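# Push trolley with computer case down corridor, shut lab door

## Task

Roll the trolley down the corridor until it stands just before the white door further along on the left side, with the computer case still resting on it. Then release the trolley so that there is still space to walk by it. By the end the lab door has to be closed and latched. The task fails if the computer case falls over on the trolley or falls off it. Release the trolley and back away when finished. The task also fails if the robot falls over or is left tilted.

## Robot and tools

Robot: a Rainbow Robotics RB-Y1. It has a wheeled base that cannot move sideways, a folding torso (leg plus chest), a head with cameras, and two 7-joint arms. Each arm ends in a five-finger hand. The base is 0.58 m wide. It extends 0.10 m in front of the drive-wheel axle and 0.57 m behind it, and sweeps a 0.58 m radius when turning on the spot.

Frames: all positions are in metres. In the base frame the origin is on the floor midway between the drive wheels, with x forward, y to the left and z up. The chest, left_hand and right_hand lines are in this frame. A hand point sits 0.045 m in front of its palm. Its +z runs along the straight fingers and its +y points out of the palm. base_odometry is the base frame as it was at the start, with heading in rad (positive means left). It counts wheel turns only, so wheel slip appears as travel.

Tool move: one action per call. It can hold "base", "joints" or both, plus an optional "min_time_s". Alternatively it holds "target" alone or with "min_time_s".
- base: a single velocity command {"x_m_s", "turn_rad_s", "for_s"}. This is a velocity held for for_s seconds, then the base stops. It is not a pose. x_m_s is forward speed in m/s, 0.005 to 1.5 in magnitude, or 0; negative drives backward. turn_rad_s is turning rate in rad/s, positive to the left, 0.02 to 1.509 in magnitude, or 0. for_s is 0.1 to 5 s. Any value left out counts as 0. Acceleration is about 0.4-0.5 m/s² (0.5 rad/s² when turning), so the distance covered is roughly speed × for_s, or less on short runs. If |x_m_s| + 0.27·|turn_rad_s| exceeds 1.5, both values are reduced.
- joints: a map from joint name to an absolute target, in rad for body joints. Torso joints: torso_squat_rad 0..1.2, torso_shift_rad -0.3..0.6, torso_pitch_rad -0.2..1.4 (positive bows forward), torso_yaw_rad -1.5..1.5 (positive turns left). Combined torso limits also apply; if one is broken the torso only partly moves and reports off_target. Arm joints: shoulder_pitch (negative swings the arm forward and up), shoulder_roll (left 0..3.141 lifts outward; right -3.141..0, negative lifts outward), shoulder_yaw, elbow (-2.617..0.01, negative bends), forearm_roll, wrist_pitch, hand_roll. Each has a left_ and right_ version. Head: head_pan_rad ±0.523 (positive is left) and head_tilt_rad -0.35..1.57 (positive looks down). Fingers: <side>_hand_little/ring/middle/index/thumb_bend/thumb_turn run from -1 to 1 with no unit, +1 open and -1 closed. <side>_hand_force_limit (-1..1, roughly 0 to 10 N, 15 N for the thumb) and <side>_hand_speed (-0.96..1) are settings and do not move anything. A finger motor only starts when its own target changes.
- target: moves one hand to an absolute pose. It takes side ("left"/"right"), x, y, z in the base frame (range -3 to 3 m) for the hand point, and quat_wxyz in the same format the hand lines print. The move is checked before it runs. If the check fails nothing moves and the hand status reads "refused". Otherwise the status reads "reached" (within 10 mm and 2°) or "short" together with the remaining error. Long moves can curve; a series of short poses keeps the path straighter.
- min_time_s (0.1 to 8 s): the minimum duration of the arm, head and torso motions.
- cameras: any of head_camera, left_wrist_camera, right_wrist_camera, or "all". Use [] for none.
- blocking: true (the default) waits until everything has stopped. false returns after about 0.5 s while motion continues; a later move replaces only the parts it names.
A move with no action simply returns the state and the images.

wait {seconds 0..10, cameras}: lets time pass without commanding anything, and returns early once running motions have finished. stop {cameras}: brakes every motion still running. zoom_image {camera, region [x0,y0,x1,y1] in pixels, at most 504×504}: gives an enlarged view of the most recent image. show_instructions: displays the reference pages. finished_scene {scene: 1}: ends the scene for good, so the goal must already be met.

Reading results: base_status, joint_status and left/right_hand_status report "done", "moving", "off_target", "not_followed", "reached"/"short", or a stop you did not command (contact_stop, time_out, limit_stop_at_<name>, torque_fault, limit_stop_at_motor_heat). When an uncommanded stop or a refusal appears, the later move/wait calls in that same reply are skipped. A base "done" only means the velocity was sent; it does not mean the base actually moved. lidar_m lists 12 distances in 30° sectors: 1st straight ahead, 4th left, 7th behind, 10th right, measured at a height of 0.23 m. motor_effort gives the wheel load in %; a high value at rest means the robot is pushing against something. wheel_motors_off=1 means the wheels have been cut out for 2 s because a wheel stalled. The hand lines give stopped_by per motor (moving/target/force/stalled/fault) and per-finger loads in N; a load near 0 after a grasp indicates the grip has slipped. The joint torques, external torques and wrist force readings are noisy and carry offsets.

Cautions: the base keeps driving even when it hits something, so drive slowly near the trolley, walls and doors, and avoid hard stops while moving forward, especially when bowed forward. Push the trolley steadily so the computer case does not slide or topple, and never let anything fall. Do not ram the door or walls. Keep the two arms apart (about 0.5 rad of outward shoulder roll), because pressing one arm against the other can end the scene. Heavy contact can cause a torque fault (a 10 s stop), and holding stretched or straining poses heats the motors. The robot keeps moving while you think. When the trolley is in place, open the hands, pull the arms back, back away so there is room to walk past, and make sure the lab door is closed and latched.

Each tool is called after ">>>" by a JSON object that holds its "method" and its "body".

Reference images:

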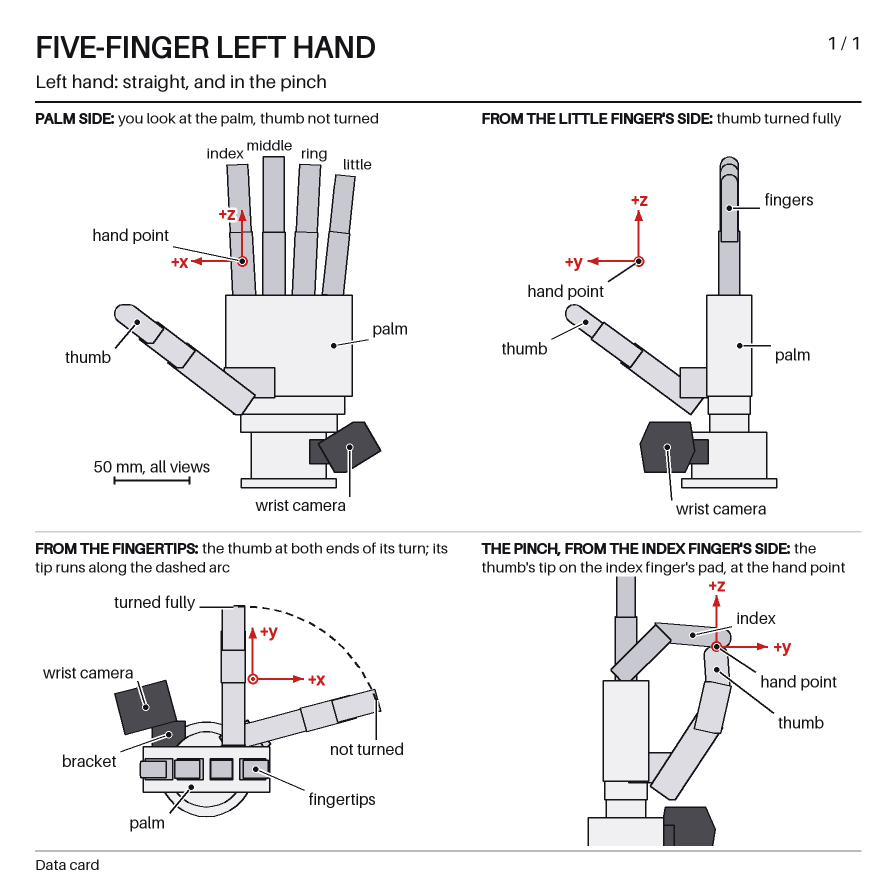

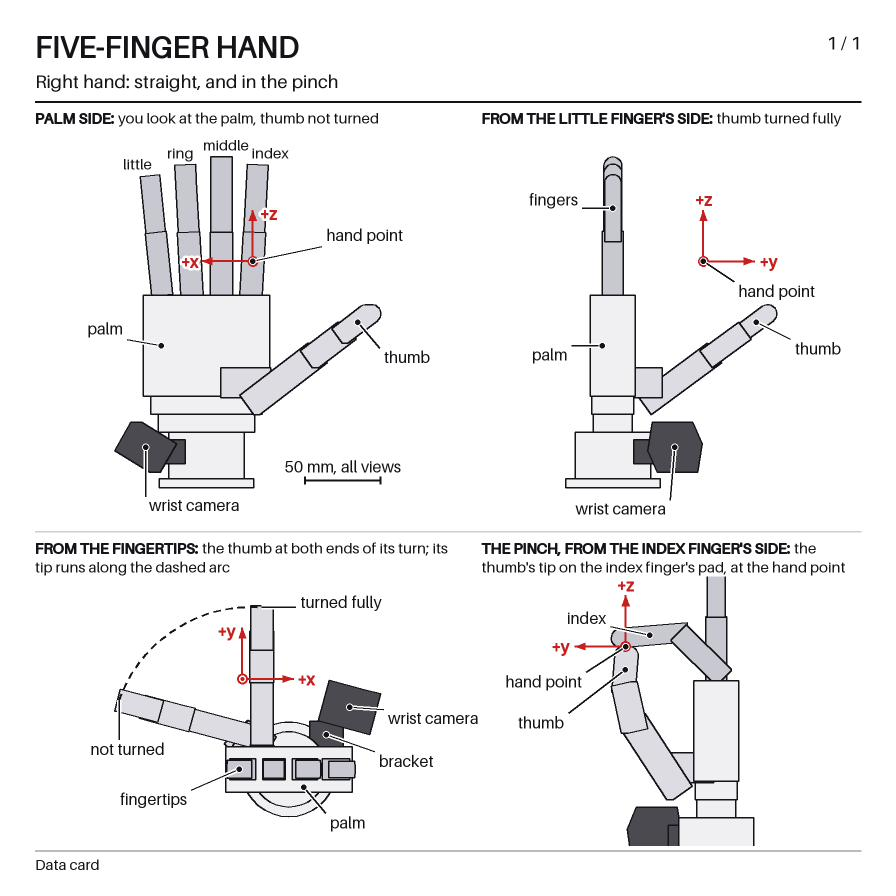

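## Session

>>> {"method": "move", "body": {}}

Scene clock: 0.00 s.
Joint torques (N m): no reading
External joint torques (N m): no reading
Wrist force (N): no reading
Wrist torque (N m): no reading
Wrist force, peak (N): no reading
base_odometry: x=+0.000 y=+0.000 heading=+0.000
lidar_m: 0.98 1.11 0.96 0.85 0.93 1.43 3.30 1.59 1.28 1.26 1.38 1.07
base_status: not commanded
joint_positions: torso_squat_rad=+0.350 torso_shift_rad=+0.000 torso_pitch_rad=+0.000 torso_yaw_rad=+0.000 left_shoulder_pitch_rad=+0.038 left_shoulder_roll_rad=+0.028 left_shoulder_yaw_rad=+0.014 left_elbow_rad=-0.169 left_forearm_roll_rad=-0.012 left_wrist_pitch_rad=+0.027 left_hand_roll_rad=-0.008 right_shoulder_pitch_rad=-0.022 right_shoulder_roll_rad=-0.007 right_shoulder_yaw_rad=+0.008 right_elbow_rad=-0.117 right_forearm_roll_rad=-0.027 right_wrist_pitch_rad=-0.004 right_hand_roll_rad=+0.034 head_pan_rad=+0.000 head_tilt_rad=+0.400 left_hand_little=+1.000 left_hand_ring=+1.000 left_hand_middle=+1.000 left_hand_index=+1.000 left_hand_thumb_turn=+1.000 left_hand_thumb_bend=+1.000 left_hand_force_limit=+0.000 left_hand_speed=-0.800 right_hand_little=+1.000 right_hand_ring=+1.000 right_hand_middle=+1.000 right_hand_index=+1.000 right_hand_thumb_turn=+1.000 right_hand_thumb_bend=+1.000 right_hand_force_limit=+0.000 right_hand_speed=-0.800
joint_status: not commanded
wheel_motors_off: 0
left_hand_stopped_by: target,target,target,target,target,target
right_hand_stopped_by: target,target,target,target,target,target
left_little_load_n: 0.0
left_ring_load_n: 0.0
left_middle_load_n: 0.0
left_index_load_n: 0.0
left_thumb_bend_load_n: 0.0
left_thumb_turn_load_n: 0.0
right_little_load_n: 0.0
right_ring_load_n: 0.0
right_middle_load_n: 0.0
right_index_load_n: 0.0
right_thumb_bend_load_n: 0.0
right_thumb_turn_load_n: 0.0
motor_effort: left_wheel=+0 right_wheel=+0
chest: x=-0.2280 y=+0.0005 z=+1.2475 quat_wxyz=(+1.000, +0.000, +0.000, +0.000) (m; base frame)
left_hand: x=-0.2346 y=+0.2136 z=+0.5105 quat_wxyz=(+0.048, -0.707, +0.705, -0.026) (m; base frame)
right_hand: x=-0.2077 y=-0.1955 z=+0.5119 quat_wxyz=(+0.047, -0.714, +0.697, -0.053) (m; base frame)
pictures: head_camera, left_wrist_camera, right_wrist_camera

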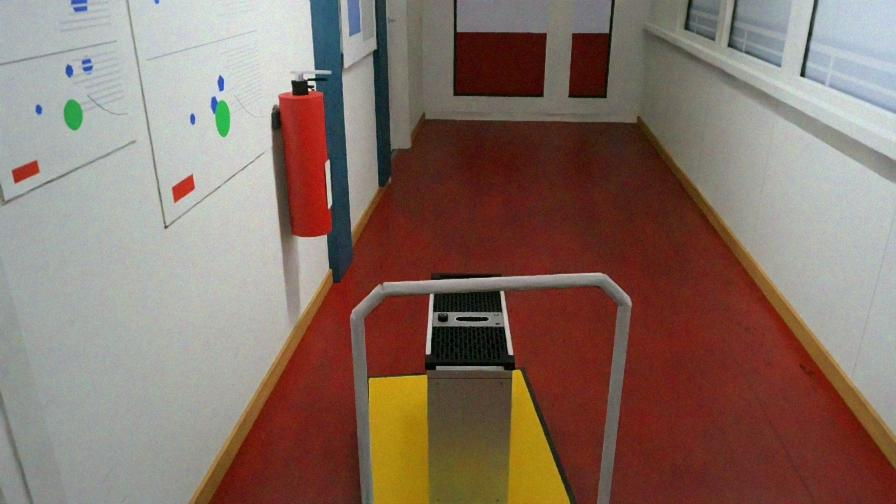

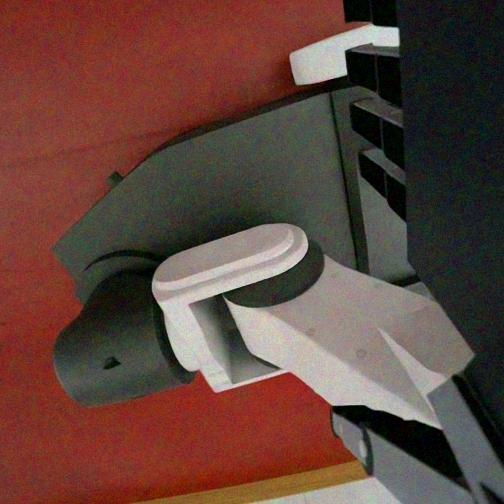

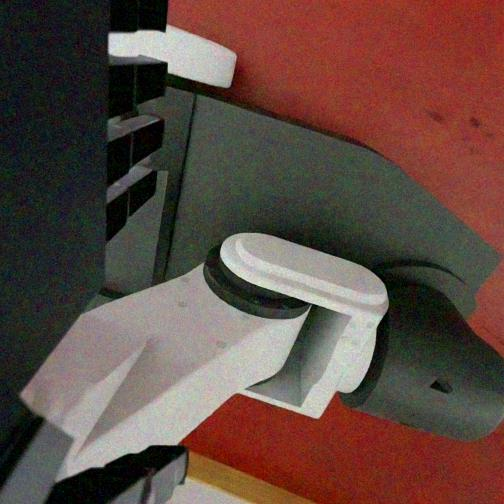

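>>> {"method": "move", "body": {"joints": {"head_tilt_rad": 0.0, "head_pan_rad": 0.15}, "cameras": ["head_camera"]}}

>>> {"method": "move", "body": {"joints": {"head_tilt_rad": 0.3, "head_pan_rad": 0.5}, "cameras": ["head_camera"]}}

>>> {"method": "move", "body": {"joints": {"head_tilt_rad": 0.7, "head_pan_rad": 0.0}, "cameras": ["head_camera"]}}

>>> {"method": "move", "body": {"joints": {"head_tilt_rad": 0.3, "head_pan_rad": -0.5}, "cameras": ["head_camera"]}}

Scene clock: 2.47 s.
Joint torques (N m): left_arm=[-1.93 1.58 0.46 -0.17 0.1 -0.36 0] | right_arm=[-1.88 -0.84 0.16 -0.35 -0.03 -0.32 -0.13]
External joint torques (N m): left_arm=[-1.05 0.73 0.4 -0.02 0.09 -0.09 0] | right_arm=[-0.02 -0.22 0.16 -0.18 -0.06 -0.02 -0.13]
Wrist force (N): left_arm=[-1.9 1.0 3.3] | right_arm=[1.8 -5.3 12.6]
Wrist torque (N m): left_arm=[-0.24 0.60 -0.11] | right_arm=[-2.28 -0.62 -0.03]
Wrist force, peak (N): left_arm=[-1.9 1.3 3.5] | right_arm=[1.9 -5.7 13.3]
move: done
base_odometry: x=+0.000 y=+0.000 heading=+0.000
lidar_m: 0.97 1.11 0.96 0.86 0.92 1.42 3.29 1.60 1.28 1.26 1.38 1.06
base_status: not commanded
joint_positions: torso_squat_rad=+0.350 torso_shift_rad=+0.000 torso_pitch_rad=+0.000 torso_yaw_rad=+0.000 left_shoulder_pitch_rad=+0.038 left_shoulder_roll_rad=+0.028 left_shoulder_yaw_rad=+0.014 left_elbow_rad=-0.169 left_forearm_roll_rad=-0.012 left_wrist_pitch_rad=+0.027 left_hand_roll_rad=-0.008 right_shoulder_pitch_rad=-0.022 right_shoulder_roll_rad=-0.007 right_shoulder_yaw_rad=+0.008 right_elbow_rad=-0.117 right_forearm_roll_rad=-0.027 right_wrist_pitch_rad=-0.004 right_hand_roll_rad=+0.034 head_pan_rad=+0.150 head_tilt_rad=+0.000 left_hand_little=+1.000 left_hand_ring=+1.000 left_hand_middle=+1.000 left_hand_index=+1.000 left_hand_thumb_turn=+1.000 left_hand_thumb_bend=+1.000 left_hand_force_limit=+0.000 left_hand_speed=-0.800 right_hand_little=+1.000 right_hand_ring=+1.000 right_hand_middle=+1.000 right_hand_index=+1.000 right_hand_thumb_turn=+1.000 right_hand_thumb_bend=+1.000 right_hand_force_limit=+0.000 right_hand_speed=-0.800
joint_status: all done
wheel_motors_off: 0
left_hand_stopped_by: target,target,target,target,target,target
right_hand_stopped_by: target,target,target,target,target,target
left_little_load_n: 0.0
left_ring_load_n: 0.0
left_middle_load_n: 0.0
left_index_load_n: 0.0
left_thumb_bend_load_n: 0.0
left_thumb_turn_load_n: 0.0
right_little_load_n: 0.0
right_ring_load_n: 0.0
right_middle_load_n: 0.0
right_index_load_n: 0.0
right_thumb_bend_load_n: -0.5
right_thumb_turn_load_n: 0.0
motor_effort: left_wheel=+0(2) right_wheel=-1(3)
chest: x=-0.2280 y=+0.0005 z=+1.2475 quat_wxyz=(+1.000, +0.000, +0.000, +0.000)
left_hand: x=-0.2346 y=+0.2136 z=+0.5105 quat_wxyz=(+0.048, -0.707, +0.705, -0.026)
right_hand: x=-0.2077 y=-0.1955 z=+0.5119 quat_wxyz=(+0.047, -0.714, +0.697, -0.053)
head_camera: T_world_to_cam=[[0.11719, -0.99265, -0.03016, 0.07289], [0.0126, 0.03186, -0.99941, 1.50851], [0.99303, 0.11674, 0.01624, 0.12331]] pos_world=[-0.14999, 0.00991, 1.50782]

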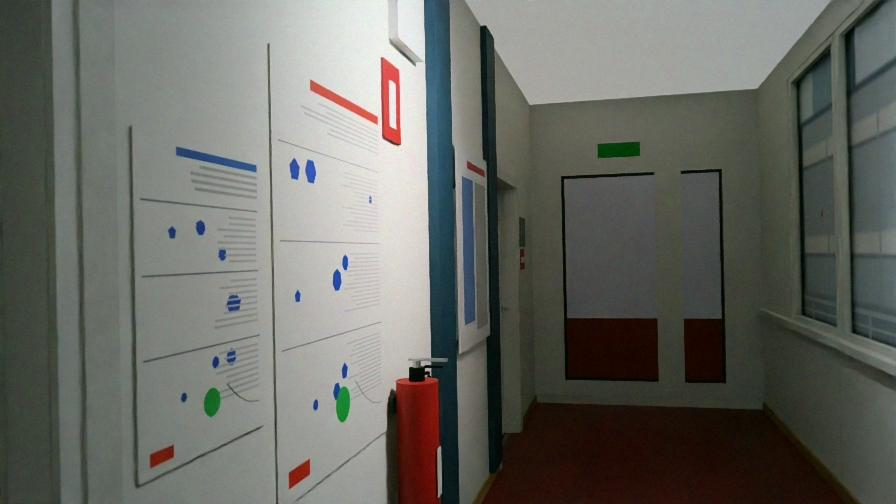

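Scene clock: 3.33 s.
Joint torques (N m): left_arm=[-1.9 1.77 0.34 -0.19 0.17 -0.36 -0.03] | right_arm=[-2.29 -1.18 0.66 -0.17 0.07 -0.61 0]
External joint torques (N m): left_arm=[-1.02 0.92 0.28 -0.04 0.16 -0.09 -0.02] | right_arm=[-0.43 -0.57 0.67 0 0.04 -0.31 0]
Wrist force (N): left_arm=[-1.9 1.3 3.5] | right_arm=[0.9 -5.5 12.8]
Wrist torque (N m): left_arm=[-0.20 0.61 -0.12] | right_arm=[-2.35 -0.47 -0.12]
Wrist force, peak (N): left_arm=[-1.9 1.3 3.5] | right_arm=[1.7 -5.7 13.0]
move: done
base_odometry: x=+0.000 y=+0.000 heading=+0.000
lidar_m: 0.96 1.11 0.96 0.85 0.93 1.42 3.29 1.60 1.29 1.26 1.38 1.07
base_status: not commanded
joint_positions: torso_squat_rad=+0.350 torso_shift_rad=+0.000 torso_pitch_rad=+0.000 torso_yaw_rad=+0.000 left_shoulder_pitch_rad=+0.038 left_shoulder_roll_rad=+0.028 left_shoulder_yaw_rad=+0.014 left_elbow_rad=-0.169 left_forearm_roll_rad=-0.012 left_wrist_pitch_rad=+0.027 left_hand_roll_rad=-0.008 right_shoulder_pitch_rad=-0.022 right_shoulder_roll_rad=-0.007 right_shoulder_yaw_rad=+0.008 right_elbow_rad=-0.117 right_forearm_roll_rad=-0.027 right_wrist_pitch_rad=-0.004 right_hand_roll_rad=+0.034 head_pan_rad=+0.500 head_tilt_rad=+0.300 left_hand_little=+1.000 left_hand_ring=+1.000 left_hand_middle=+1.000 left_hand_index=+1.000 left_hand_thumb_turn=+1.000 left_hand_thumb_bend=+1.000 left_hand_force_limit=+0.000 left_hand_speed=-0.800 right_hand_little=+1.000 right_hand_ring=+1.000 right_hand_middle=+1.000 right_hand_index=+1.000 right_hand_thumb_turn=+1.000 right_hand_thumb_bend=+1.000 right_hand_force_limit=+0.000 right_hand_speed=-0.800
joint_status: all done
wheel_motors_off: 0
left_hand_stopped_by: target,target,target,target,target,target
right_hand_stopped_by: target,target,target,target,target,target
left_little_load_n: 0.0
left_ring_load_n: 0.0
left_middle_load_n: -0.5
left_index_load_n: 0.0
left_thumb_bend_load_n: 0.0
left_thumb_turn_load_n: 0.0
right_little_load_n: 0.0
right_ring_load_n: 0.0
right_middle_load_n: 0.0
right_index_load_n: 0.0
right_thumb_bend_load_n: 0.0
right_thumb_turn_load_n: 0.0
motor_effort: left_wheel=+0(1) right_wheel=-1(3)
chest: x=-0.2280 y=+0.0005 z=+1.2475 quat_wxyz=(+1.000, +0.000, +0.000, +0.000)
left_hand: x=-0.2346 y=+0.2136 z=+0.5105 quat_wxyz=(+0.048, -0.707, +0.705, -0.026)
right_hand: x=-0.2077 y=-0.1955 z=+0.5119 quat_wxyz=(+0.047, -0.714, +0.697, -0.053)
head_camera: T_world_to_cam=[[0.44366, -0.89599, -0.01925, 0.12425], [-0.2592, -0.10772, -0.9598, 1.39526], [0.85789, 0.43081, -0.28003, 0.52414]] pos_world=[-0.14312, 0.03582, 1.48834]

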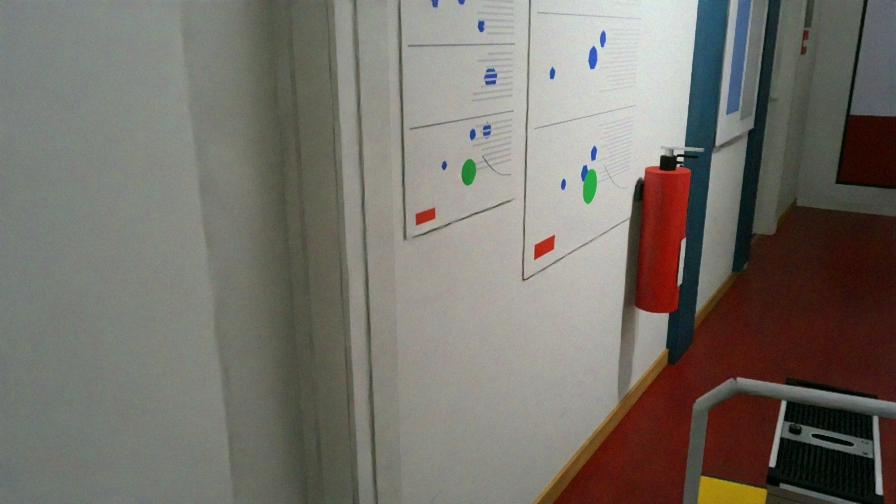

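Scene clock: 4.33 s.
Joint torques (N m): left_arm=[-1.95 1.69 0.47 -0.23 0.09 -0.35 0.05] | right_arm=[-1.87 -0.84 0.09 -0.17 0.06 -0.31 -0.1]
External joint torques (N m): left_arm=[-1.07 0.85 0.41 -0.08 0.08 -0.07 0.05] | right_arm=[-0.01 -0.23 0.09 0.01 0.03 -0.01 -0.1]
Wrist force (N): left_arm=[-2.0 1.1 3.3] | right_arm=[1.2 -5.5 11.7]
Wrist torque (N m): left_arm=[-0.22 0.63 -0.12] | right_arm=[-2.26 -0.49 -0.07]
Wrist force, peak (N): left_arm=[-1.8 1.2 3.7] | right_arm=[1.2 -5.5 12.7]
move: done
base_odometry: x=+0.000 y=+0.000 heading=+0.000
lidar_m: 0.97 1.11 0.95 0.85 0.92 1.42 3.29 1.59 1.28 1.26 1.38 1.06
base_status: not commanded
joint_positions: torso_squat_rad=+0.350 torso_shift_rad=+0.000 torso_pitch_rad=+0.000 torso_yaw_rad=+0.000 left_shoulder_pitch_rad=+0.038 left_shoulder_roll_rad=+0.028 left_shoulder_yaw_rad=+0.014 left_elbow_rad=-0.169 left_forearm_roll_rad=-0.012 left_wrist_pitch_rad=+0.027 left_hand_roll_rad=-0.008 right_shoulder_pitch_rad=-0.022 right_shoulder_roll_rad=-0.007 right_shoulder_yaw_rad=+0.008 right_elbow_rad=-0.117 right_forearm_roll_rad=-0.027 right_wrist_pitch_rad=-0.004 right_hand_roll_rad=+0.034 head_pan_rad=+0.000 head_tilt_rad=+0.700 left_hand_little=+1.000 left_hand_ring=+1.000 left_hand_middle=+1.000 left_hand_index=+1.000 left_hand_thumb_turn=+1.000 left_hand_thumb_bend=+1.000 left_hand_force_limit=+0.000 left_hand_speed=-0.800 right_hand_little=+1.000 right_hand_ring=+1.000 right_hand_middle=+1.000 right_hand_index=+1.000 right_hand_thumb_turn=+1.000 right_hand_thumb_bend=+1.000 right_hand_force_limit=+0.000 right_hand_speed=-0.800
joint_status: all done
wheel_motors_off: 0
left_hand_stopped_by: target,target,target,target,target,target
right_hand_stopped_by: target,target,target,target,target,target
left_little_load_n: 0.0
left_ring_load_n: -0.5
left_middle_load_n: 0.0
left_index_load_n: 0.0
left_thumb_bend_load_n: -0.5
left_thumb_turn_load_n: 0.0
right_little_load_n: 0.0
right_ring_load_n: 0.0
right_middle_load_n: 0.0
right_index_load_n: 0.0
right_thumb_bend_load_n: 0.0
right_thumb_turn_load_n: 0.0
motor_effort: left_wheel=-1(1) right_wheel=+0(4)
chest: x=-0.2280 y=+0.0005 z=+1.2475 quat_wxyz=(+1.000, +0.000, +0.000, +0.000)
left_hand: x=-0.2346 y=+0.2136 z=+0.5105 quat_wxyz=(+0.048, -0.707, +0.705, -0.026)
right_hand: x=-0.2077 y=-0.1955 z=+0.5119 quat_wxyz=(+0.047, -0.714, +0.697, -0.053)
head_camera: T_world_to_cam=[[-0.04485, -0.99899, -0.00192, -0.00141], [-0.63052, 0.02979, -0.7756, 1.05206], [0.77487, -0.03357, -0.63123, 1.01568]] pos_world=[-0.12374, 0.00135, 1.45709]

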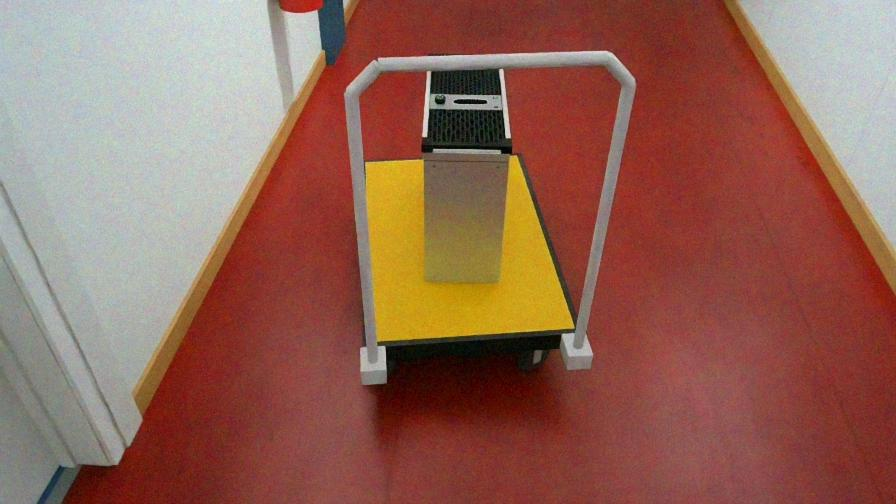

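Scene clock: 5.33 s.
Joint torques (N m): left_arm=[-2.14 1.74 0.44 0.01 0.07 -0.45 -0.03] | right_arm=[-1.37 -1.17 0.17 -0.22 -0.04 -0.55 -0.24]
External joint torques (N m): left_arm=[-1.25 0.9 0.38 0.16 0.06 -0.18 -0.03] | right_arm=[0.49 -0.56 0.17 -0.05 -0.07 -0.25 -0.24]
Wrist force (N): left_arm=[-1.9 1.0 3.3] | right_arm=[1.5 -5.5 12.3]
Wrist torque (N m): left_arm=[-0.24 0.62 -0.12] | right_arm=[-2.31 -0.57 -0.07]
Wrist force, peak (N): left_arm=[-2.1 1.0 3.4] | right_arm=[1.4 -5.3 12.7]
move: done
base_odometry: x=+0.000 y=+0.000 heading=+0.000
lidar_m: 0.97 1.11 0.96 0.85 0.92 1.41 3.29 1.60 1.28 1.26 1.38 1.06
base_status: not commanded
joint_positions: torso_squat_rad=+0.350 torso_shift_rad=+0.000 torso_pitch_rad=+0.000 torso_yaw_rad=+0.000 left_shoulder_pitch_rad=+0.038 left_shoulder_roll_rad=+0.028 left_shoulder_yaw_rad=+0.014 left_elbow_rad=-0.169 left_forearm_roll_rad=-0.012 left_wrist_pitch_rad=+0.027 left_hand_roll_rad=-0.008 right_shoulder_pitch_rad=-0.022 right_shoulder_roll_rad=-0.007 right_shoulder_yaw_rad=+0.008 right_elbow_rad=-0.117 right_forearm_roll_rad=-0.027 right_wrist_pitch_rad=-0.004 right_hand_roll_rad=+0.034 head_pan_rad=-0.500 head_tilt_rad=+0.300 left_hand_little=+1.000 left_hand_ring=+1.000 left_hand_middle=+1.000 left_hand_index=+1.000 left_hand_thumb_turn=+1.000 left_hand_thumb_bend=+1.000 left_hand_force_limit=+0.000 left_hand_speed=-0.800 right_hand_little=+1.000 right_hand_ring=+1.000 right_hand_middle=+1.000 right_hand_index=+1.000 right_hand_thumb_turn=+1.000 right_hand_thumb_bend=+1.000 right_hand_force_limit=+0.000 right_hand_speed=-0.800
joint_status: all done
wheel_motors_off: 0
left_hand_stopped_by: target,target,target,target,target,target
right_hand_stopped_by: target,target,target,target,target,target
left_little_load_n: 0.0
left_ring_load_n: 0.0
left_middle_load_n: 0.0
left_index_load_n: 0.0
left_thumb_bend_load_n: 0.0
left_thumb_turn_load_n: 0.0
right_little_load_n: 0.5
right_ring_load_n: 0.0
right_middle_load_n: 0.0
right_index_load_n: 0.0
right_thumb_bend_load_n: 0.0
right_thumb_turn_load_n: 0.0
motor_effort: left_wheel=-1(1) right_wheel=+0(2)
chest: x=-0.2280 y=+0.0005 z=+1.2475 quat_wxyz=(+1.000, +0.000, +0.000, +0.000)
left_hand: x=-0.2346 y=+0.2136 z=+0.5105 quat_wxyz=(+0.048, -0.707, +0.705, -0.026)
right_hand: x=-0.2077 y=-0.1955 z=+0.5119 quat_wxyz=(+0.047, -0.714, +0.697, -0.053)
head_camera: T_world_to_cam=[[-0.51419, -0.85746, -0.01928, -0.07304], [-0.23001, 0.15951, -0.96003, 1.40149], [0.82626, -0.4892, -0.27925, 0.51705]] pos_world=[-0.14241, -0.03325, 1.48844]

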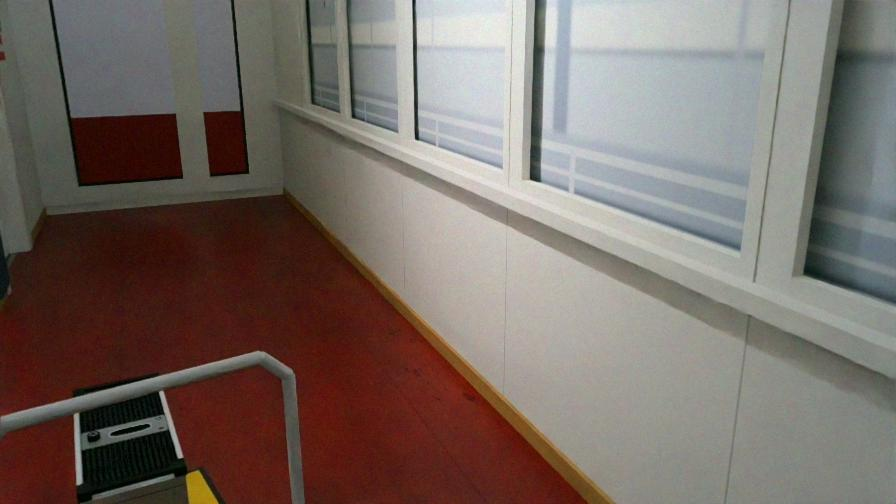

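>>> {"method": "move", "body": {"base": {"turn_rad_s": 0.5, "for_s": 2.2}, "joints": {"head_tilt_rad": 0.25, "head_pan_rad": 0.2}, "cameras": ["head_camera"]}}

Scene clock: 10.73 s.
Joint torques (N m): left_arm=[-2.04 1.84 0.52 -0.19 0.16 -0.38 -0.07] | right_arm=[-0.97 -1.28 0.26 -0.36 -0.22 -0.2 0.11]
External joint torques (N m): left_arm=[-1.15 0.99 0.46 -0.03 0.15 -0.11 -0.07] | right_arm=[0.89 -0.67 0.26 -0.19 -0.24 0.1 0.11]
Wrist force (N): left_arm=[-1.9 1.2 3.3] | right_arm=[1.2 -5.7 12.8]
Wrist torque (N m): left_arm=[-0.20 0.59 -0.12] | right_arm=[-2.35 -0.54 -0.10]
Wrist force, peak (N): left_arm=[-2.2 1.1 3.5] | right_arm=[1.1 -5.6 13.2]
move: done
base_odometry: x=+0.000 y=+0.000 heading=+1.100
lidar_m: 0.95 0.84 0.93 1.50 2.97 1.56 1.27 1.27 1.41 1.07 0.97 1.11
base_status: done (sent for 2.2 of 2.2 s)
joint_positions: torso_squat_rad=+0.350 torso_shift_rad=+0.000 torso_pitch_rad=+0.000 torso_yaw_rad=+0.000 left_shoulder_pitch_rad=+0.038 left_shoulder_roll_rad=+0.028 left_shoulder_yaw_rad=+0.014 left_elbow_rad=-0.169 left_forearm_roll_rad=-0.012 left_wrist_pitch_rad=+0.027 left_hand_roll_rad=-0.008 right_shoulder_pitch_rad=-0.022 right_shoulder_roll_rad=-0.007 right_shoulder_yaw_rad=+0.008 right_elbow_rad=-0.117 right_forearm_roll_rad=-0.027 right_wrist_pitch_rad=-0.004 right_hand_roll_rad=+0.034 head_pan_rad=+0.200 head_tilt_rad=+0.250 left_hand_little=+1.000 left_hand_ring=+1.000 left_hand_middle=+1.000 left_hand_index=+1.000 left_hand_thumb_turn=+1.000 left_hand_thumb_bend=+1.000 left_hand_force_limit=+0.000 left_hand_speed=-0.800 right_hand_little=+1.000 right_hand_ring=+1.000 right_hand_middle=+1.000 right_hand_index=+1.000 right_hand_thumb_turn=+1.000 right_hand_thumb_bend=+1.000 right_hand_force_limit=+0.000 right_hand_speed=-0.800
joint_status: all done
wheel_motors_off: 0
left_hand_stopped_by: target,target,target,target,target,target
right_hand_stopped_by: target,target,target,target,target,target
left_little_load_n: 0.0
left_ring_load_n: 0.0
left_middle_load_n: 0.0
left_index_load_n: 0.0
left_thumb_bend_load_n: -0.5
left_thumb_turn_load_n: 0.0
right_little_load_n: 0.0
right_ring_load_n: 0.0
right_middle_load_n: 0.0
right_index_load_n: 0.0
right_thumb_bend_load_n: 0.0
right_thumb_turn_load_n: 0.0
motor_effort: left_wheel=+0(25) right_wheel=+9(28)
chest: x=-0.2280 y=+0.0004 z=+1.2475 quat_wxyz=(+1.000, +0.000, +0.000, +0.000)
left_hand: x=-0.2346 y=+0.2136 z=+0.5105 quat_wxyz=(+0.048, -0.707, +0.705, -0.026)
right_hand: x=-0.2078 y=-0.1955 z=+0.5119 quat_wxyz=(+0.047, -0.714, +0.697, -0.053)
head_camera: T_world_to_cam=[[0.16014, -0.98687, -0.02118, 0.06867], [-0.23183, -0.01675, -0.97261, 1.41937], [0.95948, 0.16067, -0.23147, 0.47494]] pos_world=[-0.13764, 0.01524, 1.49188]

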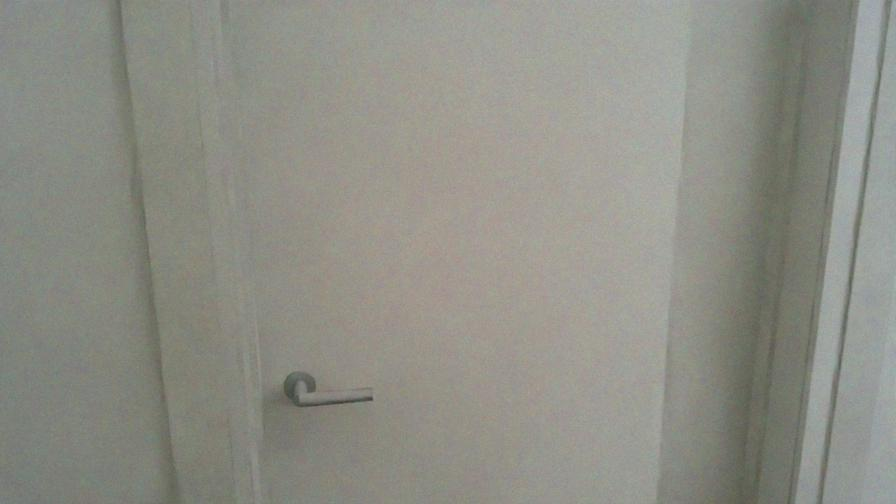

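>>> {"method": "zoom_image", "body": {"camera": "head_camera", "region": [150, 250, 450, 504]}}

>>> {"method": "move", "body": {"joints": {"head_tilt_rad": 0.75, "head_pan_rad": 0.3}, "cameras": ["head_camera"]}}

>>> {"method": "move", "body": {"joints": {"head_tilt_rad": 0.75, "head_pan_rad": -0.3}, "cameras": ["head_camera"]}}

Scaled by 1.680 from the camera's image (finer frame: 1280x720).

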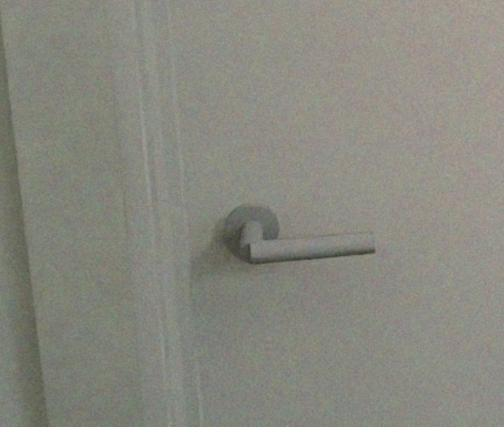

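Scene clock: 12.80 s.
Joint torques (N m): left_arm=[-1.75 1.86 0.42 -0.11 0.09 -0.43 0] | right_arm=[-2.29 -1.14 -0.2 -0.45 0.13 -0.3 -0.2]
External joint torques (N m): left_arm=[-0.86 1 0.36 0.04 0.08 -0.16 0] | right_arm=[-0.43 -0.53 -0.19 -0.28 0.1 0 -0.2]
Wrist force (N): left_arm=[-1.9 0.9 3.2] | right_arm=[0.8 -5.7 12.5]
Wrist torque (N m): left_arm=[-0.24 0.61 -0.10] | right_arm=[-2.29 -0.43 -0.08]
Wrist force, peak (N): left_arm=[-2.0 1.2 3.4] | right_arm=[1.6 -5.2 13.2]
move: done
base_odometry: x=+0.000 y=+0.000 heading=+1.100
lidar_m: 0.95 0.84 0.92 1.50 2.98 1.57 1.27 1.27 1.41 1.07 0.98 1.11
base_status: not commanded
joint_positions: torso_squat_rad=+0.350 torso_shift_rad=+0.000 torso_pitch_rad=+0.000 torso_yaw_rad=+0.000 left_shoulder_pitch_rad=+0.038 left_shoulder_roll_rad=+0.028 left_shoulder_yaw_rad=+0.014 left_elbow_rad=-0.169 left_forearm_roll_rad=-0.012 left_wrist_pitch_rad=+0.027 left_hand_roll_rad=-0.008 right_shoulder_pitch_rad=-0.022 right_shoulder_roll_rad=-0.007 right_shoulder_yaw_rad=+0.008 right_elbow_rad=-0.117 right_forearm_roll_rad=-0.027 right_wrist_pitch_rad=-0.004 right_hand_roll_rad=+0.034 head_pan_rad=+0.300 head_tilt_rad=+0.750 left_hand_little=+1.000 left_hand_ring=+1.000 left_hand_middle=+1.000 left_hand_index=+1.000 left_hand_thumb_turn=+1.000 left_hand_thumb_bend=+1.000 left_hand_force_limit=+0.000 left_hand_speed=-0.800 right_hand_little=+1.000 right_hand_ring=+1.000 right_hand_middle=+1.000 right_hand_index=+1.000 right_hand_thumb_turn=+1.000 right_hand_thumb_bend=+1.000 right_hand_force_limit=+0.000 right_hand_speed=-0.800
joint_status: all done
wheel_motors_off: 0
left_hand_stopped_by: target,target,target,target,target,target
right_hand_stopped_by: target,target,target,target,target,target
left_little_load_n: 0.0
left_ring_load_n: 0.0
left_middle_load_n: 0.0
left_index_load_n: 0.0
left_thumb_bend_load_n: 0.0
left_thumb_turn_load_n: 0.0
right_little_load_n: 0.0
right_ring_load_n: 0.0
right_middle_load_n: 0.0
right_index_load_n: 0.0
right_thumb_bend_load_n: 0.0
right_thumb_turn_load_n: 0.0
motor_effort: left_wheel=+1(2) right_wheel=+8(10)
chest: x=-0.2280 y=+0.0004 z=+1.2475 quat_wxyz=(+1.000, +0.000, +0.000, +0.000)
left_hand: x=-0.2346 y=+0.2136 z=+0.5105 quat_wxyz=(+0.048, -0.707, +0.705, -0.026)
right_hand: x=-0.2078 y=-0.1955 z=+0.5119 quat_wxyz=(+0.047, -0.714, +0.697, -0.053)
head_camera: T_world_to_cam=[[0.25228, -0.96766, 0.00023, 0.05673], [-0.64765, -0.16902, -0.74296, 1.00136], [0.71896, 0.18728, -0.66934, 1.05922]] pos_world=[-0.12732, 0.02578, 1.45293]

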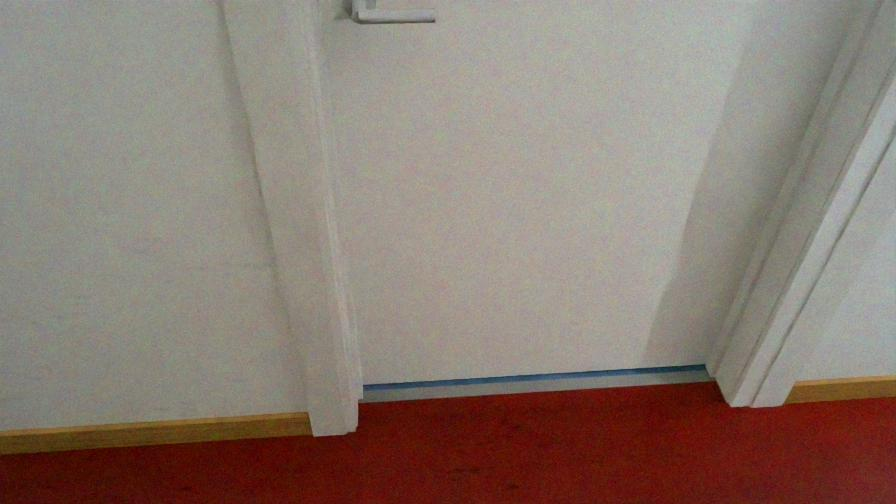

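Scene clock: 13.87 s.
Joint torques (N m): left_arm=[-2.07 1.53 0.36 -0.1 0.07 -0.35 -0.08] | right_arm=[-1.85 -0.26 -0.21 -0.55 0.37 -0.21 -0.05]
External joint torques (N m): left_arm=[-1.18 0.68 0.3 0.05 0.06 -0.08 -0.08] | right_arm=[0.01 0.35 -0.21 -0.37 0.34 0.09 -0.05]
Wrist force (N): left_arm=[-1.8 1.0 3.2] | right_arm=[1.3 -6.0 12.7]
Wrist torque (N m): left_arm=[-0.22 0.58 -0.10] | right_arm=[-2.39 -0.56 -0.08]
Wrist force, peak (N): left_arm=[-1.9 1.1 3.4] | right_arm=[1.3 -6.0 12.7]
move: done
base_odometry: x=+0.000 y=+0.000 heading=+1.100
lidar_m: 0.95 0.85 0.94 1.48 2.97 1.55 1.28 1.27 1.42 1.06 0.98 1.11
base_status: not commanded
joint_positions: torso_squat_rad=+0.350 torso_shift_rad=+0.000 torso_pitch_rad=+0.000 torso_yaw_rad=+0.000 left_shoulder_pitch_rad=+0.038 left_shoulder_roll_rad=+0.028 left_shoulder_yaw_rad=+0.014 left_elbow_rad=-0.169 left_forearm_roll_rad=-0.012 left_wrist_pitch_rad=+0.027 left_hand_roll_rad=-0.008 right_shoulder_pitch_rad=-0.022 right_shoulder_roll_rad=-0.007 right_shoulder_yaw_rad=+0.008 right_elbow_rad=-0.117 right_forearm_roll_rad=-0.027 right_wrist_pitch_rad=-0.004 right_hand_roll_rad=+0.034 head_pan_rad=-0.300 head_tilt_rad=+0.750 left_hand_little=+1.000 left_hand_ring=+1.000 left_hand_middle=+1.000 left_hand_index=+1.000 left_hand_thumb_turn=+1.000 left_hand_thumb_bend=+1.000 left_hand_force_limit=+0.000 left_hand_speed=-0.800 right_hand_little=+1.000 right_hand_ring=+1.000 right_hand_middle=+1.000 right_hand_index=+1.000 right_hand_thumb_turn=+1.000 right_hand_thumb_bend=+1.000 right_hand_force_limit=+0.000 right_hand_speed=-0.800
joint_status: all done
wheel_motors_off: 0
left_hand_stopped_by: target,target,target,target,target,target
right_hand_stopped_by: target,target,target,target,target,target
left_little_load_n: 0.0
left_ring_load_n: 0.0
left_middle_load_n: 0.0
left_index_load_n: 0.0
left_thumb_bend_load_n: 0.0
left_thumb_turn_load_n: 0.0
right_little_load_n: 0.0
right_ring_load_n: -0.5
right_middle_load_n: 0.0
right_index_load_n: 0.0
right_thumb_bend_load_n: 0.0
right_thumb_turn_load_n: 0.0
motor_effort: left_wheel=+1(2) right_wheel=+7(11)
chest: x=-0.2280 y=+0.0004 z=+1.2475 quat_wxyz=(+1.000, +0.000, +0.000, +0.000)
left_hand: x=-0.2346 y=+0.2136 z=+0.5105 quat_wxyz=(+0.048, -0.707, +0.705, -0.026)
right_hand: x=-0.2078 y=-0.1955 z=+0.5119 quat_wxyz=(+0.047, -0.714, +0.697, -0.053)
head_camera: T_world_to_cam=[[-0.33816, -0.94109, 0.00021, -0.06499], [-0.62957, 0.22605, -0.74333, 1.00546], [0.69949, -0.2515, -0.66892, 1.05487]] pos_world=[-0.12684, -0.02315, 1.45303]

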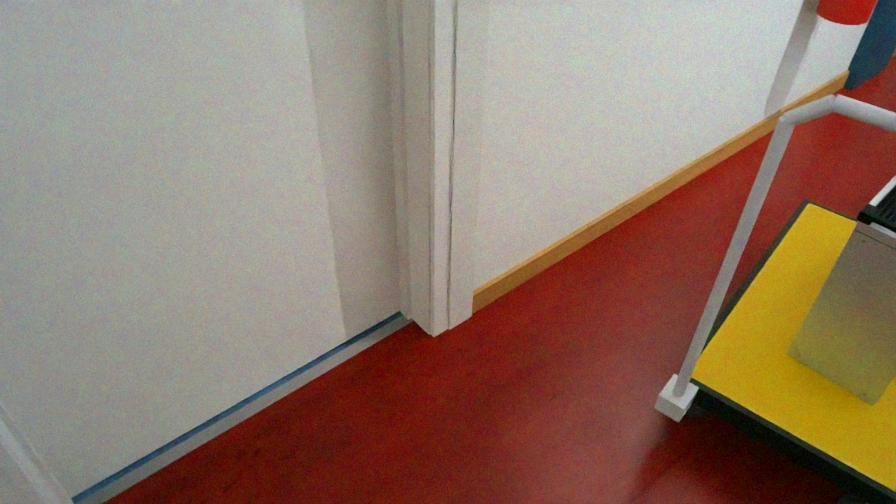

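>>> {"method": "move", "body": {"joints": {"head_tilt_rad": 0.45, "head_pan_rad": 0.35}, "cameras": ["head_camera"]}}

>>> {"method": "zoom_image", "body": {"camera": "head_camera", "region": [250, 50, 550, 350]}}

Scene clock: 21.77 s.
Joint torques (N m): left_arm=[-1.83 1.81 0.2 -0.14 0.1 -0.36 -0.04] | right_arm=[-2.38 -0.66 0.79 -0.72 -0.13 -0.47 -0.01]
External joint torques (N m): left_arm=[-0.94 0.96 0.14 0.02 0.09 -0.09 -0.04] | right_arm=[-0.52 -0.05 0.79 -0.54 -0.15 -0.16 -0.01]
Wrist force (N): left_arm=[-1.9 1.1 3.2] | right_arm=[1.4 -5.8 12.1]
Wrist torque (N m): left_arm=[-0.21 0.60 -0.12] | right_arm=[-2.38 -0.56 -0.09]
Wrist force, peak (N): left_arm=[-2.2 0.9 3.4] | right_arm=[0.8 -6.0 12.9]
move: done
base_odometry: x=+0.000 y=+0.000 heading=+1.100
lidar_m: 0.95 0.84 0.94 1.51 2.96 1.56 1.27 1.26 1.41 1.07 0.97 1.11
base_status: not commanded
joint_positions: torso_squat_rad=+0.350 torso_shift_rad=+0.000 torso_pitch_rad=+0.000 torso_yaw_rad=+0.000 left_shoulder_pitch_rad=+0.038 left_shoulder_roll_rad=+0.028 left_shoulder_yaw_rad=+0.014 left_elbow_rad=-0.169 left_forearm_roll_rad=-0.012 left_wrist_pitch_rad=+0.027 left_hand_roll_rad=-0.008 right_shoulder_pitch_rad=-0.022 right_shoulder_roll_rad=-0.007 right_shoulder_yaw_rad=+0.008 right_elbow_rad=-0.117 right_forearm_roll_rad=-0.027 right_wrist_pitch_rad=-0.004 right_hand_roll_rad=+0.034 head_pan_rad=+0.350 head_tilt_rad=+0.450 left_hand_little=+1.000 left_hand_ring=+1.000 left_hand_middle=+1.000 left_hand_index=+1.000 left_hand_thumb_turn=+1.000 left_hand_thumb_bend=+1.000 left_hand_force_limit=+0.000 left_hand_speed=-0.800 right_hand_little=+1.000 right_hand_ring=+1.000 right_hand_middle=+1.000 right_hand_index=+1.000 right_hand_thumb_turn=+1.000 right_hand_thumb_bend=+1.000 right_hand_force_limit=+0.000 right_hand_speed=-0.800
joint_status: all done
wheel_motors_off: 0
left_hand_stopped_by: target,target,target,target,target,target
right_hand_stopped_by: target,target,target,target,target,target
left_little_load_n: 0.0
left_ring_load_n: 0.0
left_middle_load_n: 0.0
left_index_load_n: 0.0
left_thumb_bend_load_n: 0.0
left_thumb_turn_load_n: 0.0
right_little_load_n: 0.0
right_ring_load_n: 0.0
right_middle_load_n: 0.0
right_index_load_n: 0.0
right_thumb_bend_load_n: -0.5
right_thumb_turn_load_n: 0.0
motor_effort: left_wheel=+1(2) right_wheel=+8(9)
chest: x=-0.2280 y=+0.0004 z=+1.2475 quat_wxyz=(+1.000, +0.000, +0.000, +0.000)
left_hand: x=-0.2346 y=+0.2136 z=+0.5105 quat_wxyz=(+0.048, -0.707, +0.705, -0.026)
right_hand: x=-0.2078 y=-0.1955 z=+0.5119 quat_wxyz=(+0.047, -0.714, +0.697, -0.053)
head_camera: T_world_to_cam=[[0.30243, -0.95308, -0.01302, 0.08612], [-0.40409, -0.11583, -0.90736, 1.28959], [0.86328, 0.27967, -0.42016, 0.72819]] pos_world=[-0.13357, 0.0278, 1.47719]

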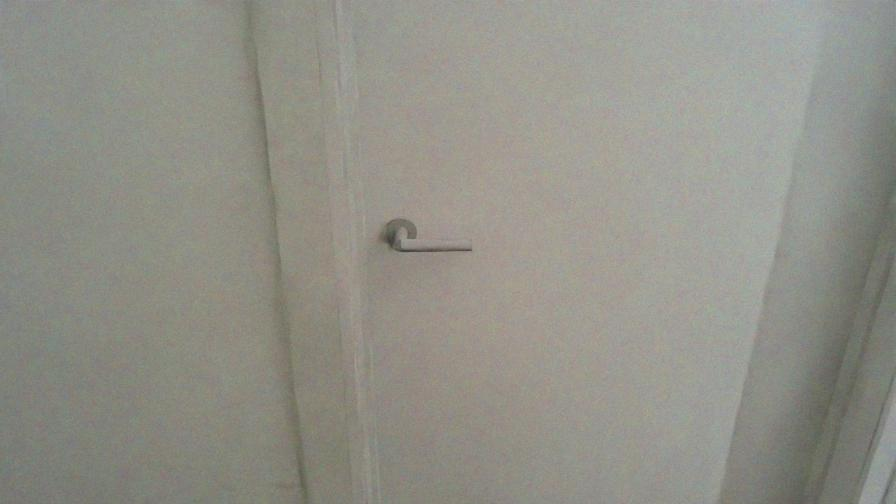

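Scaled by 1.680 from the camera's image (finer frame: 1280x720).

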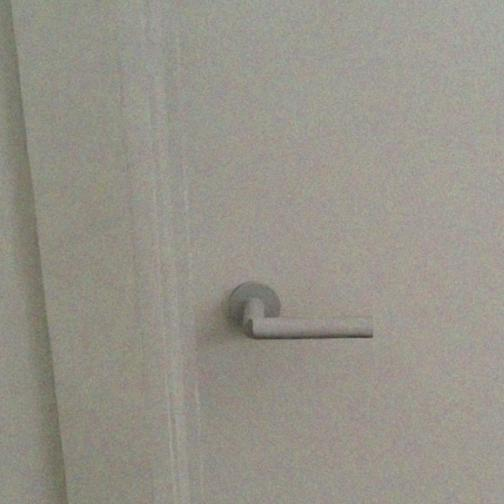

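>>> {"method": "move", "body": {"base": {"turn_rad_s": 0.8, "for_s": 1.3}, "joints": {"head_tilt_rad": 0.25, "head_pan_rad": 0.4}, "cameras": ["head_camera"]}}

>>> {"method": "move", "body": {"base": {"turn_rad_s": 0.8, "for_s": 1.5}, "joints": {"head_tilt_rad": 0.25, "head_pan_rad": 0.4}, "cameras": ["head_camera"]}}

Scene clock: 26.97 s.
Joint torques (N m): left_arm=[-2.11 1.73 0.51 -0.1 0.14 -0.4 0] | right_arm=[-2.02 -0.81 -0.15 0.09 0 -0.17 -0.13]
External joint torques (N m): left_arm=[-1.22 0.88 0.45 0.05 0.13 -0.13 0] | right_arm=[-0.15 -0.2 -0.15 0.26 -0.02 0.13 -0.13]
Wrist force (N): left_arm=[-1.9 1.1 3.2] | right_arm=[0.8 -6.3 12.2]
Wrist torque (N m): left_arm=[-0.20 0.60 -0.12] | right_arm=[-2.41 -0.42 -0.12]
Wrist force, peak (N): left_arm=[-2.0 0.9 3.6] | right_arm=[1.5 -6.0 13.3]
move: done
base_odometry: x=+0.000 y=+0.000 heading=+1.944
lidar_m: 0.84 1.18 2.85 1.86 1.34 1.28 1.33 1.76 0.98 0.98 0.99 0.84
base_status: done (sent for 1.3 of 1.3 s)
joint_positions: torso_squat_rad=+0.350 torso_shift_rad=+0.000 torso_pitch_rad=+0.000 torso_yaw_rad=+0.000 left_shoulder_pitch_rad=+0.038 left_shoulder_roll_rad=+0.028 left_shoulder_yaw_rad=+0.014 left_elbow_rad=-0.169 left_forearm_roll_rad=-0.012 left_wrist_pitch_rad=+0.027 left_hand_roll_rad=-0.008 right_shoulder_pitch_rad=-0.022 right_shoulder_roll_rad=-0.007 right_shoulder_yaw_rad=+0.008 right_elbow_rad=-0.117 right_forearm_roll_rad=-0.027 right_wrist_pitch_rad=-0.004 right_hand_roll_rad=+0.034 head_pan_rad=+0.400 head_tilt_rad=+0.250 left_hand_little=+1.000 left_hand_ring=+1.000 left_hand_middle=+1.000 left_hand_index=+1.000 left_hand_thumb_turn=+1.000 left_hand_thumb_bend=+1.000 left_hand_force_limit=+0.000 left_hand_speed=-0.800 right_hand_little=+1.000 right_hand_ring=+1.000 right_hand_middle=+1.000 right_hand_index=+1.000 right_hand_thumb_turn=+1.000 right_hand_thumb_bend=+1.000 right_hand_force_limit=+0.000 right_hand_speed=-0.800
joint_status: all done
wheel_motors_off: 0
left_hand_stopped_by: target,target,target,target,target,target
right_hand_stopped_by: target,target,target,target,target,target
left_little_load_n: 0.0
left_ring_load_n: 0.0
left_middle_load_n: 0.0
left_index_load_n: 0.0
left_thumb_bend_load_n: 0.0
left_thumb_turn_load_n: 0.0
right_little_load_n: 0.0
right_ring_load_n: 0.0
right_middle_load_n: 0.0
right_index_load_n: 0.0
right_thumb_bend_load_n: 0.0
right_thumb_turn_load_n: 0.0
motor_effort: left_wheel=+1(19) right_wheel=+11(32)
chest: x=-0.2280 y=+0.0004 z=+1.2475 quat_wxyz=(+1.000, +0.000, +0.000, +0.000)
left_hand: x=-0.2346 y=+0.2136 z=+0.5105 quat_wxyz=(+0.048, -0.707, +0.705, -0.026)
right_hand: x=-0.2078 y=-0.1955 z=+0.5119 quat_wxyz=(+0.047, -0.714, +0.697, -0.053)
head_camera: T_world_to_cam=[[0.35295, -0.9354, -0.02118, 0.10841], [-0.22407, -0.06252, -0.97257, 1.42094], [0.90842, 0.34801, -0.23167, 0.46459]] pos_world=[-0.14191, 0.02856, 1.49188]

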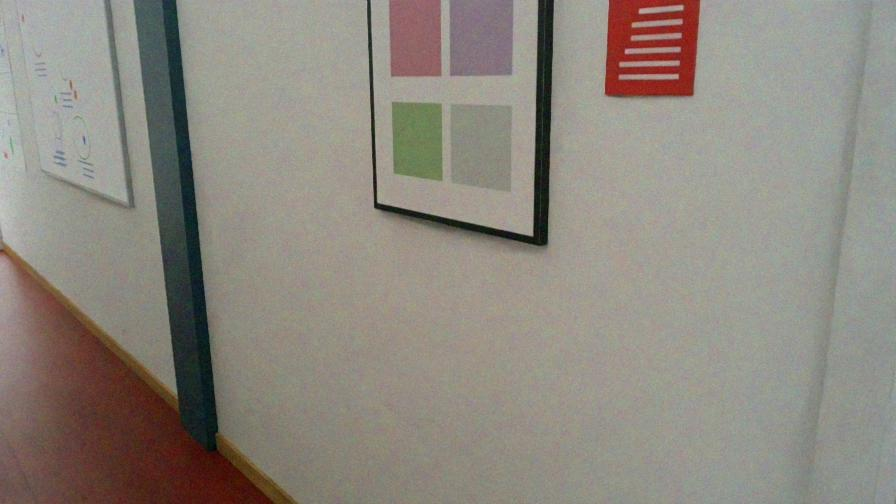

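Scene clock: 30.30 s.
Joint torques (N m): left_arm=[-1.93 1.74 0.24 -0.25 0.08 -0.39 -0.01] | right_arm=[-1.57 -1.48 0.09 -0.23 0.01 -0.29 -0.03]
External joint torques (N m): left_arm=[-1.04 0.89 0.18 -0.09 0.07 -0.12 -0.01] | right_arm=[0.29 -0.87 0.09 -0.06 -0.01 0.02 -0.02]
Wrist force (N): left_arm=[-2.1 1.2 3.4] | right_arm=[1.6 -5.2 12.4]
Wrist torque (N m): left_arm=[-0.20 0.64 -0.13] | right_arm=[-2.21 -0.54 -0.05]
Wrist force, peak (N): left_arm=[-2.1 0.9 3.5] | right_arm=[2.1 -5.9 13.0]
move: done
base_odometry: x=+0.000 y=+0.000 heading=+3.069
lidar_m: 4.08 1.71 1.30 1.27 1.35 1.08 0.98 1.12 0.97 0.84 0.86 1.26
base_status: done (sent for 1.5 of 1.5 s)
joint_positions: torso_squat_rad=+0.350 torso_shift_rad=+0.000 torso_pitch_rad=+0.000 torso_yaw_rad=+0.000 left_shoulder_pitch_rad=+0.038 left_shoulder_roll_rad=+0.028 left_shoulder_yaw_rad=+0.014 left_elbow_rad=-0.169 left_forearm_roll_rad=-0.012 left_wrist_pitch_rad=+0.027 left_hand_roll_rad=-0.008 right_shoulder_pitch_rad=-0.022 right_shoulder_roll_rad=-0.007 right_shoulder_yaw_rad=+0.008 right_elbow_rad=-0.117 right_forearm_roll_rad=-0.027 right_wrist_pitch_rad=-0.004 right_hand_roll_rad=+0.034 head_pan_rad=+0.400 head_tilt_rad=+0.250 left_hand_little=+1.000 left_hand_ring=+1.000 left_hand_middle=+1.000 left_hand_index=+1.000 left_hand_thumb_turn=+1.000 left_hand_thumb_bend=+1.000 left_hand_force_limit=+0.000 left_hand_speed=-0.800 right_hand_little=+1.000 right_hand_ring=+1.000 right_hand_middle=+1.000 right_hand_index=+1.000 right_hand_thumb_turn=+1.000 right_hand_thumb_bend=+1.000 right_hand_force_limit=+0.000 right_hand_speed=-0.800
joint_status: all done
wheel_motors_off: 0
left_hand_stopped_by: target,target,target,target,target,target
right_hand_stopped_by: target,target,target,target,target,target
left_little_load_n: 0.0
left_ring_load_n: 0.0
left_middle_load_n: 0.0
left_index_load_n: 0.0
left_thumb_bend_load_n: 0.0
left_thumb_turn_load_n: 0.0
right_little_load_n: 0.0
right_ring_load_n: 0.0
right_middle_load_n: 0.0
right_index_load_n: 0.0
right_thumb_bend_load_n: 0.0
right_thumb_turn_load_n: 0.0
motor_effort: left_wheel=+2(20) right_wheel=+10(31)
chest: x=-0.2281 y=+0.0004 z=+1.2475 quat_wxyz=(+1.000, +0.000, +0.000, +0.000)
left_hand: x=-0.2346 y=+0.2136 z=+0.5105 quat_wxyz=(+0.048, -0.707, +0.705, -0.026)
right_hand: x=-0.2078 y=-0.1955 z=+0.5119 quat_wxyz=(+0.047, -0.714, +0.697, -0.053)
head_camera: T_world_to_cam=[[0.35295, -0.9354, -0.02118, 0.10841], [-0.22407, -0.06252, -0.97257, 1.42094], [0.90842, 0.34801, -0.23167, 0.46459]] pos_world=[-0.14191, 0.02856, 1.49188]

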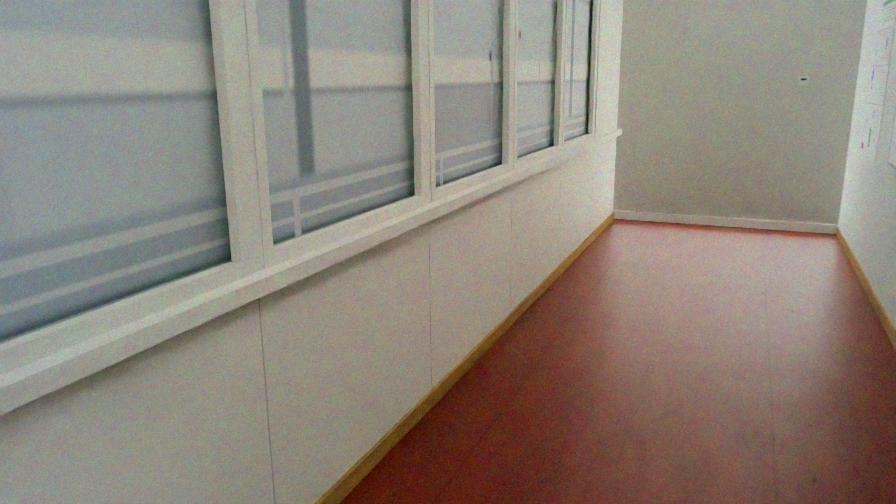

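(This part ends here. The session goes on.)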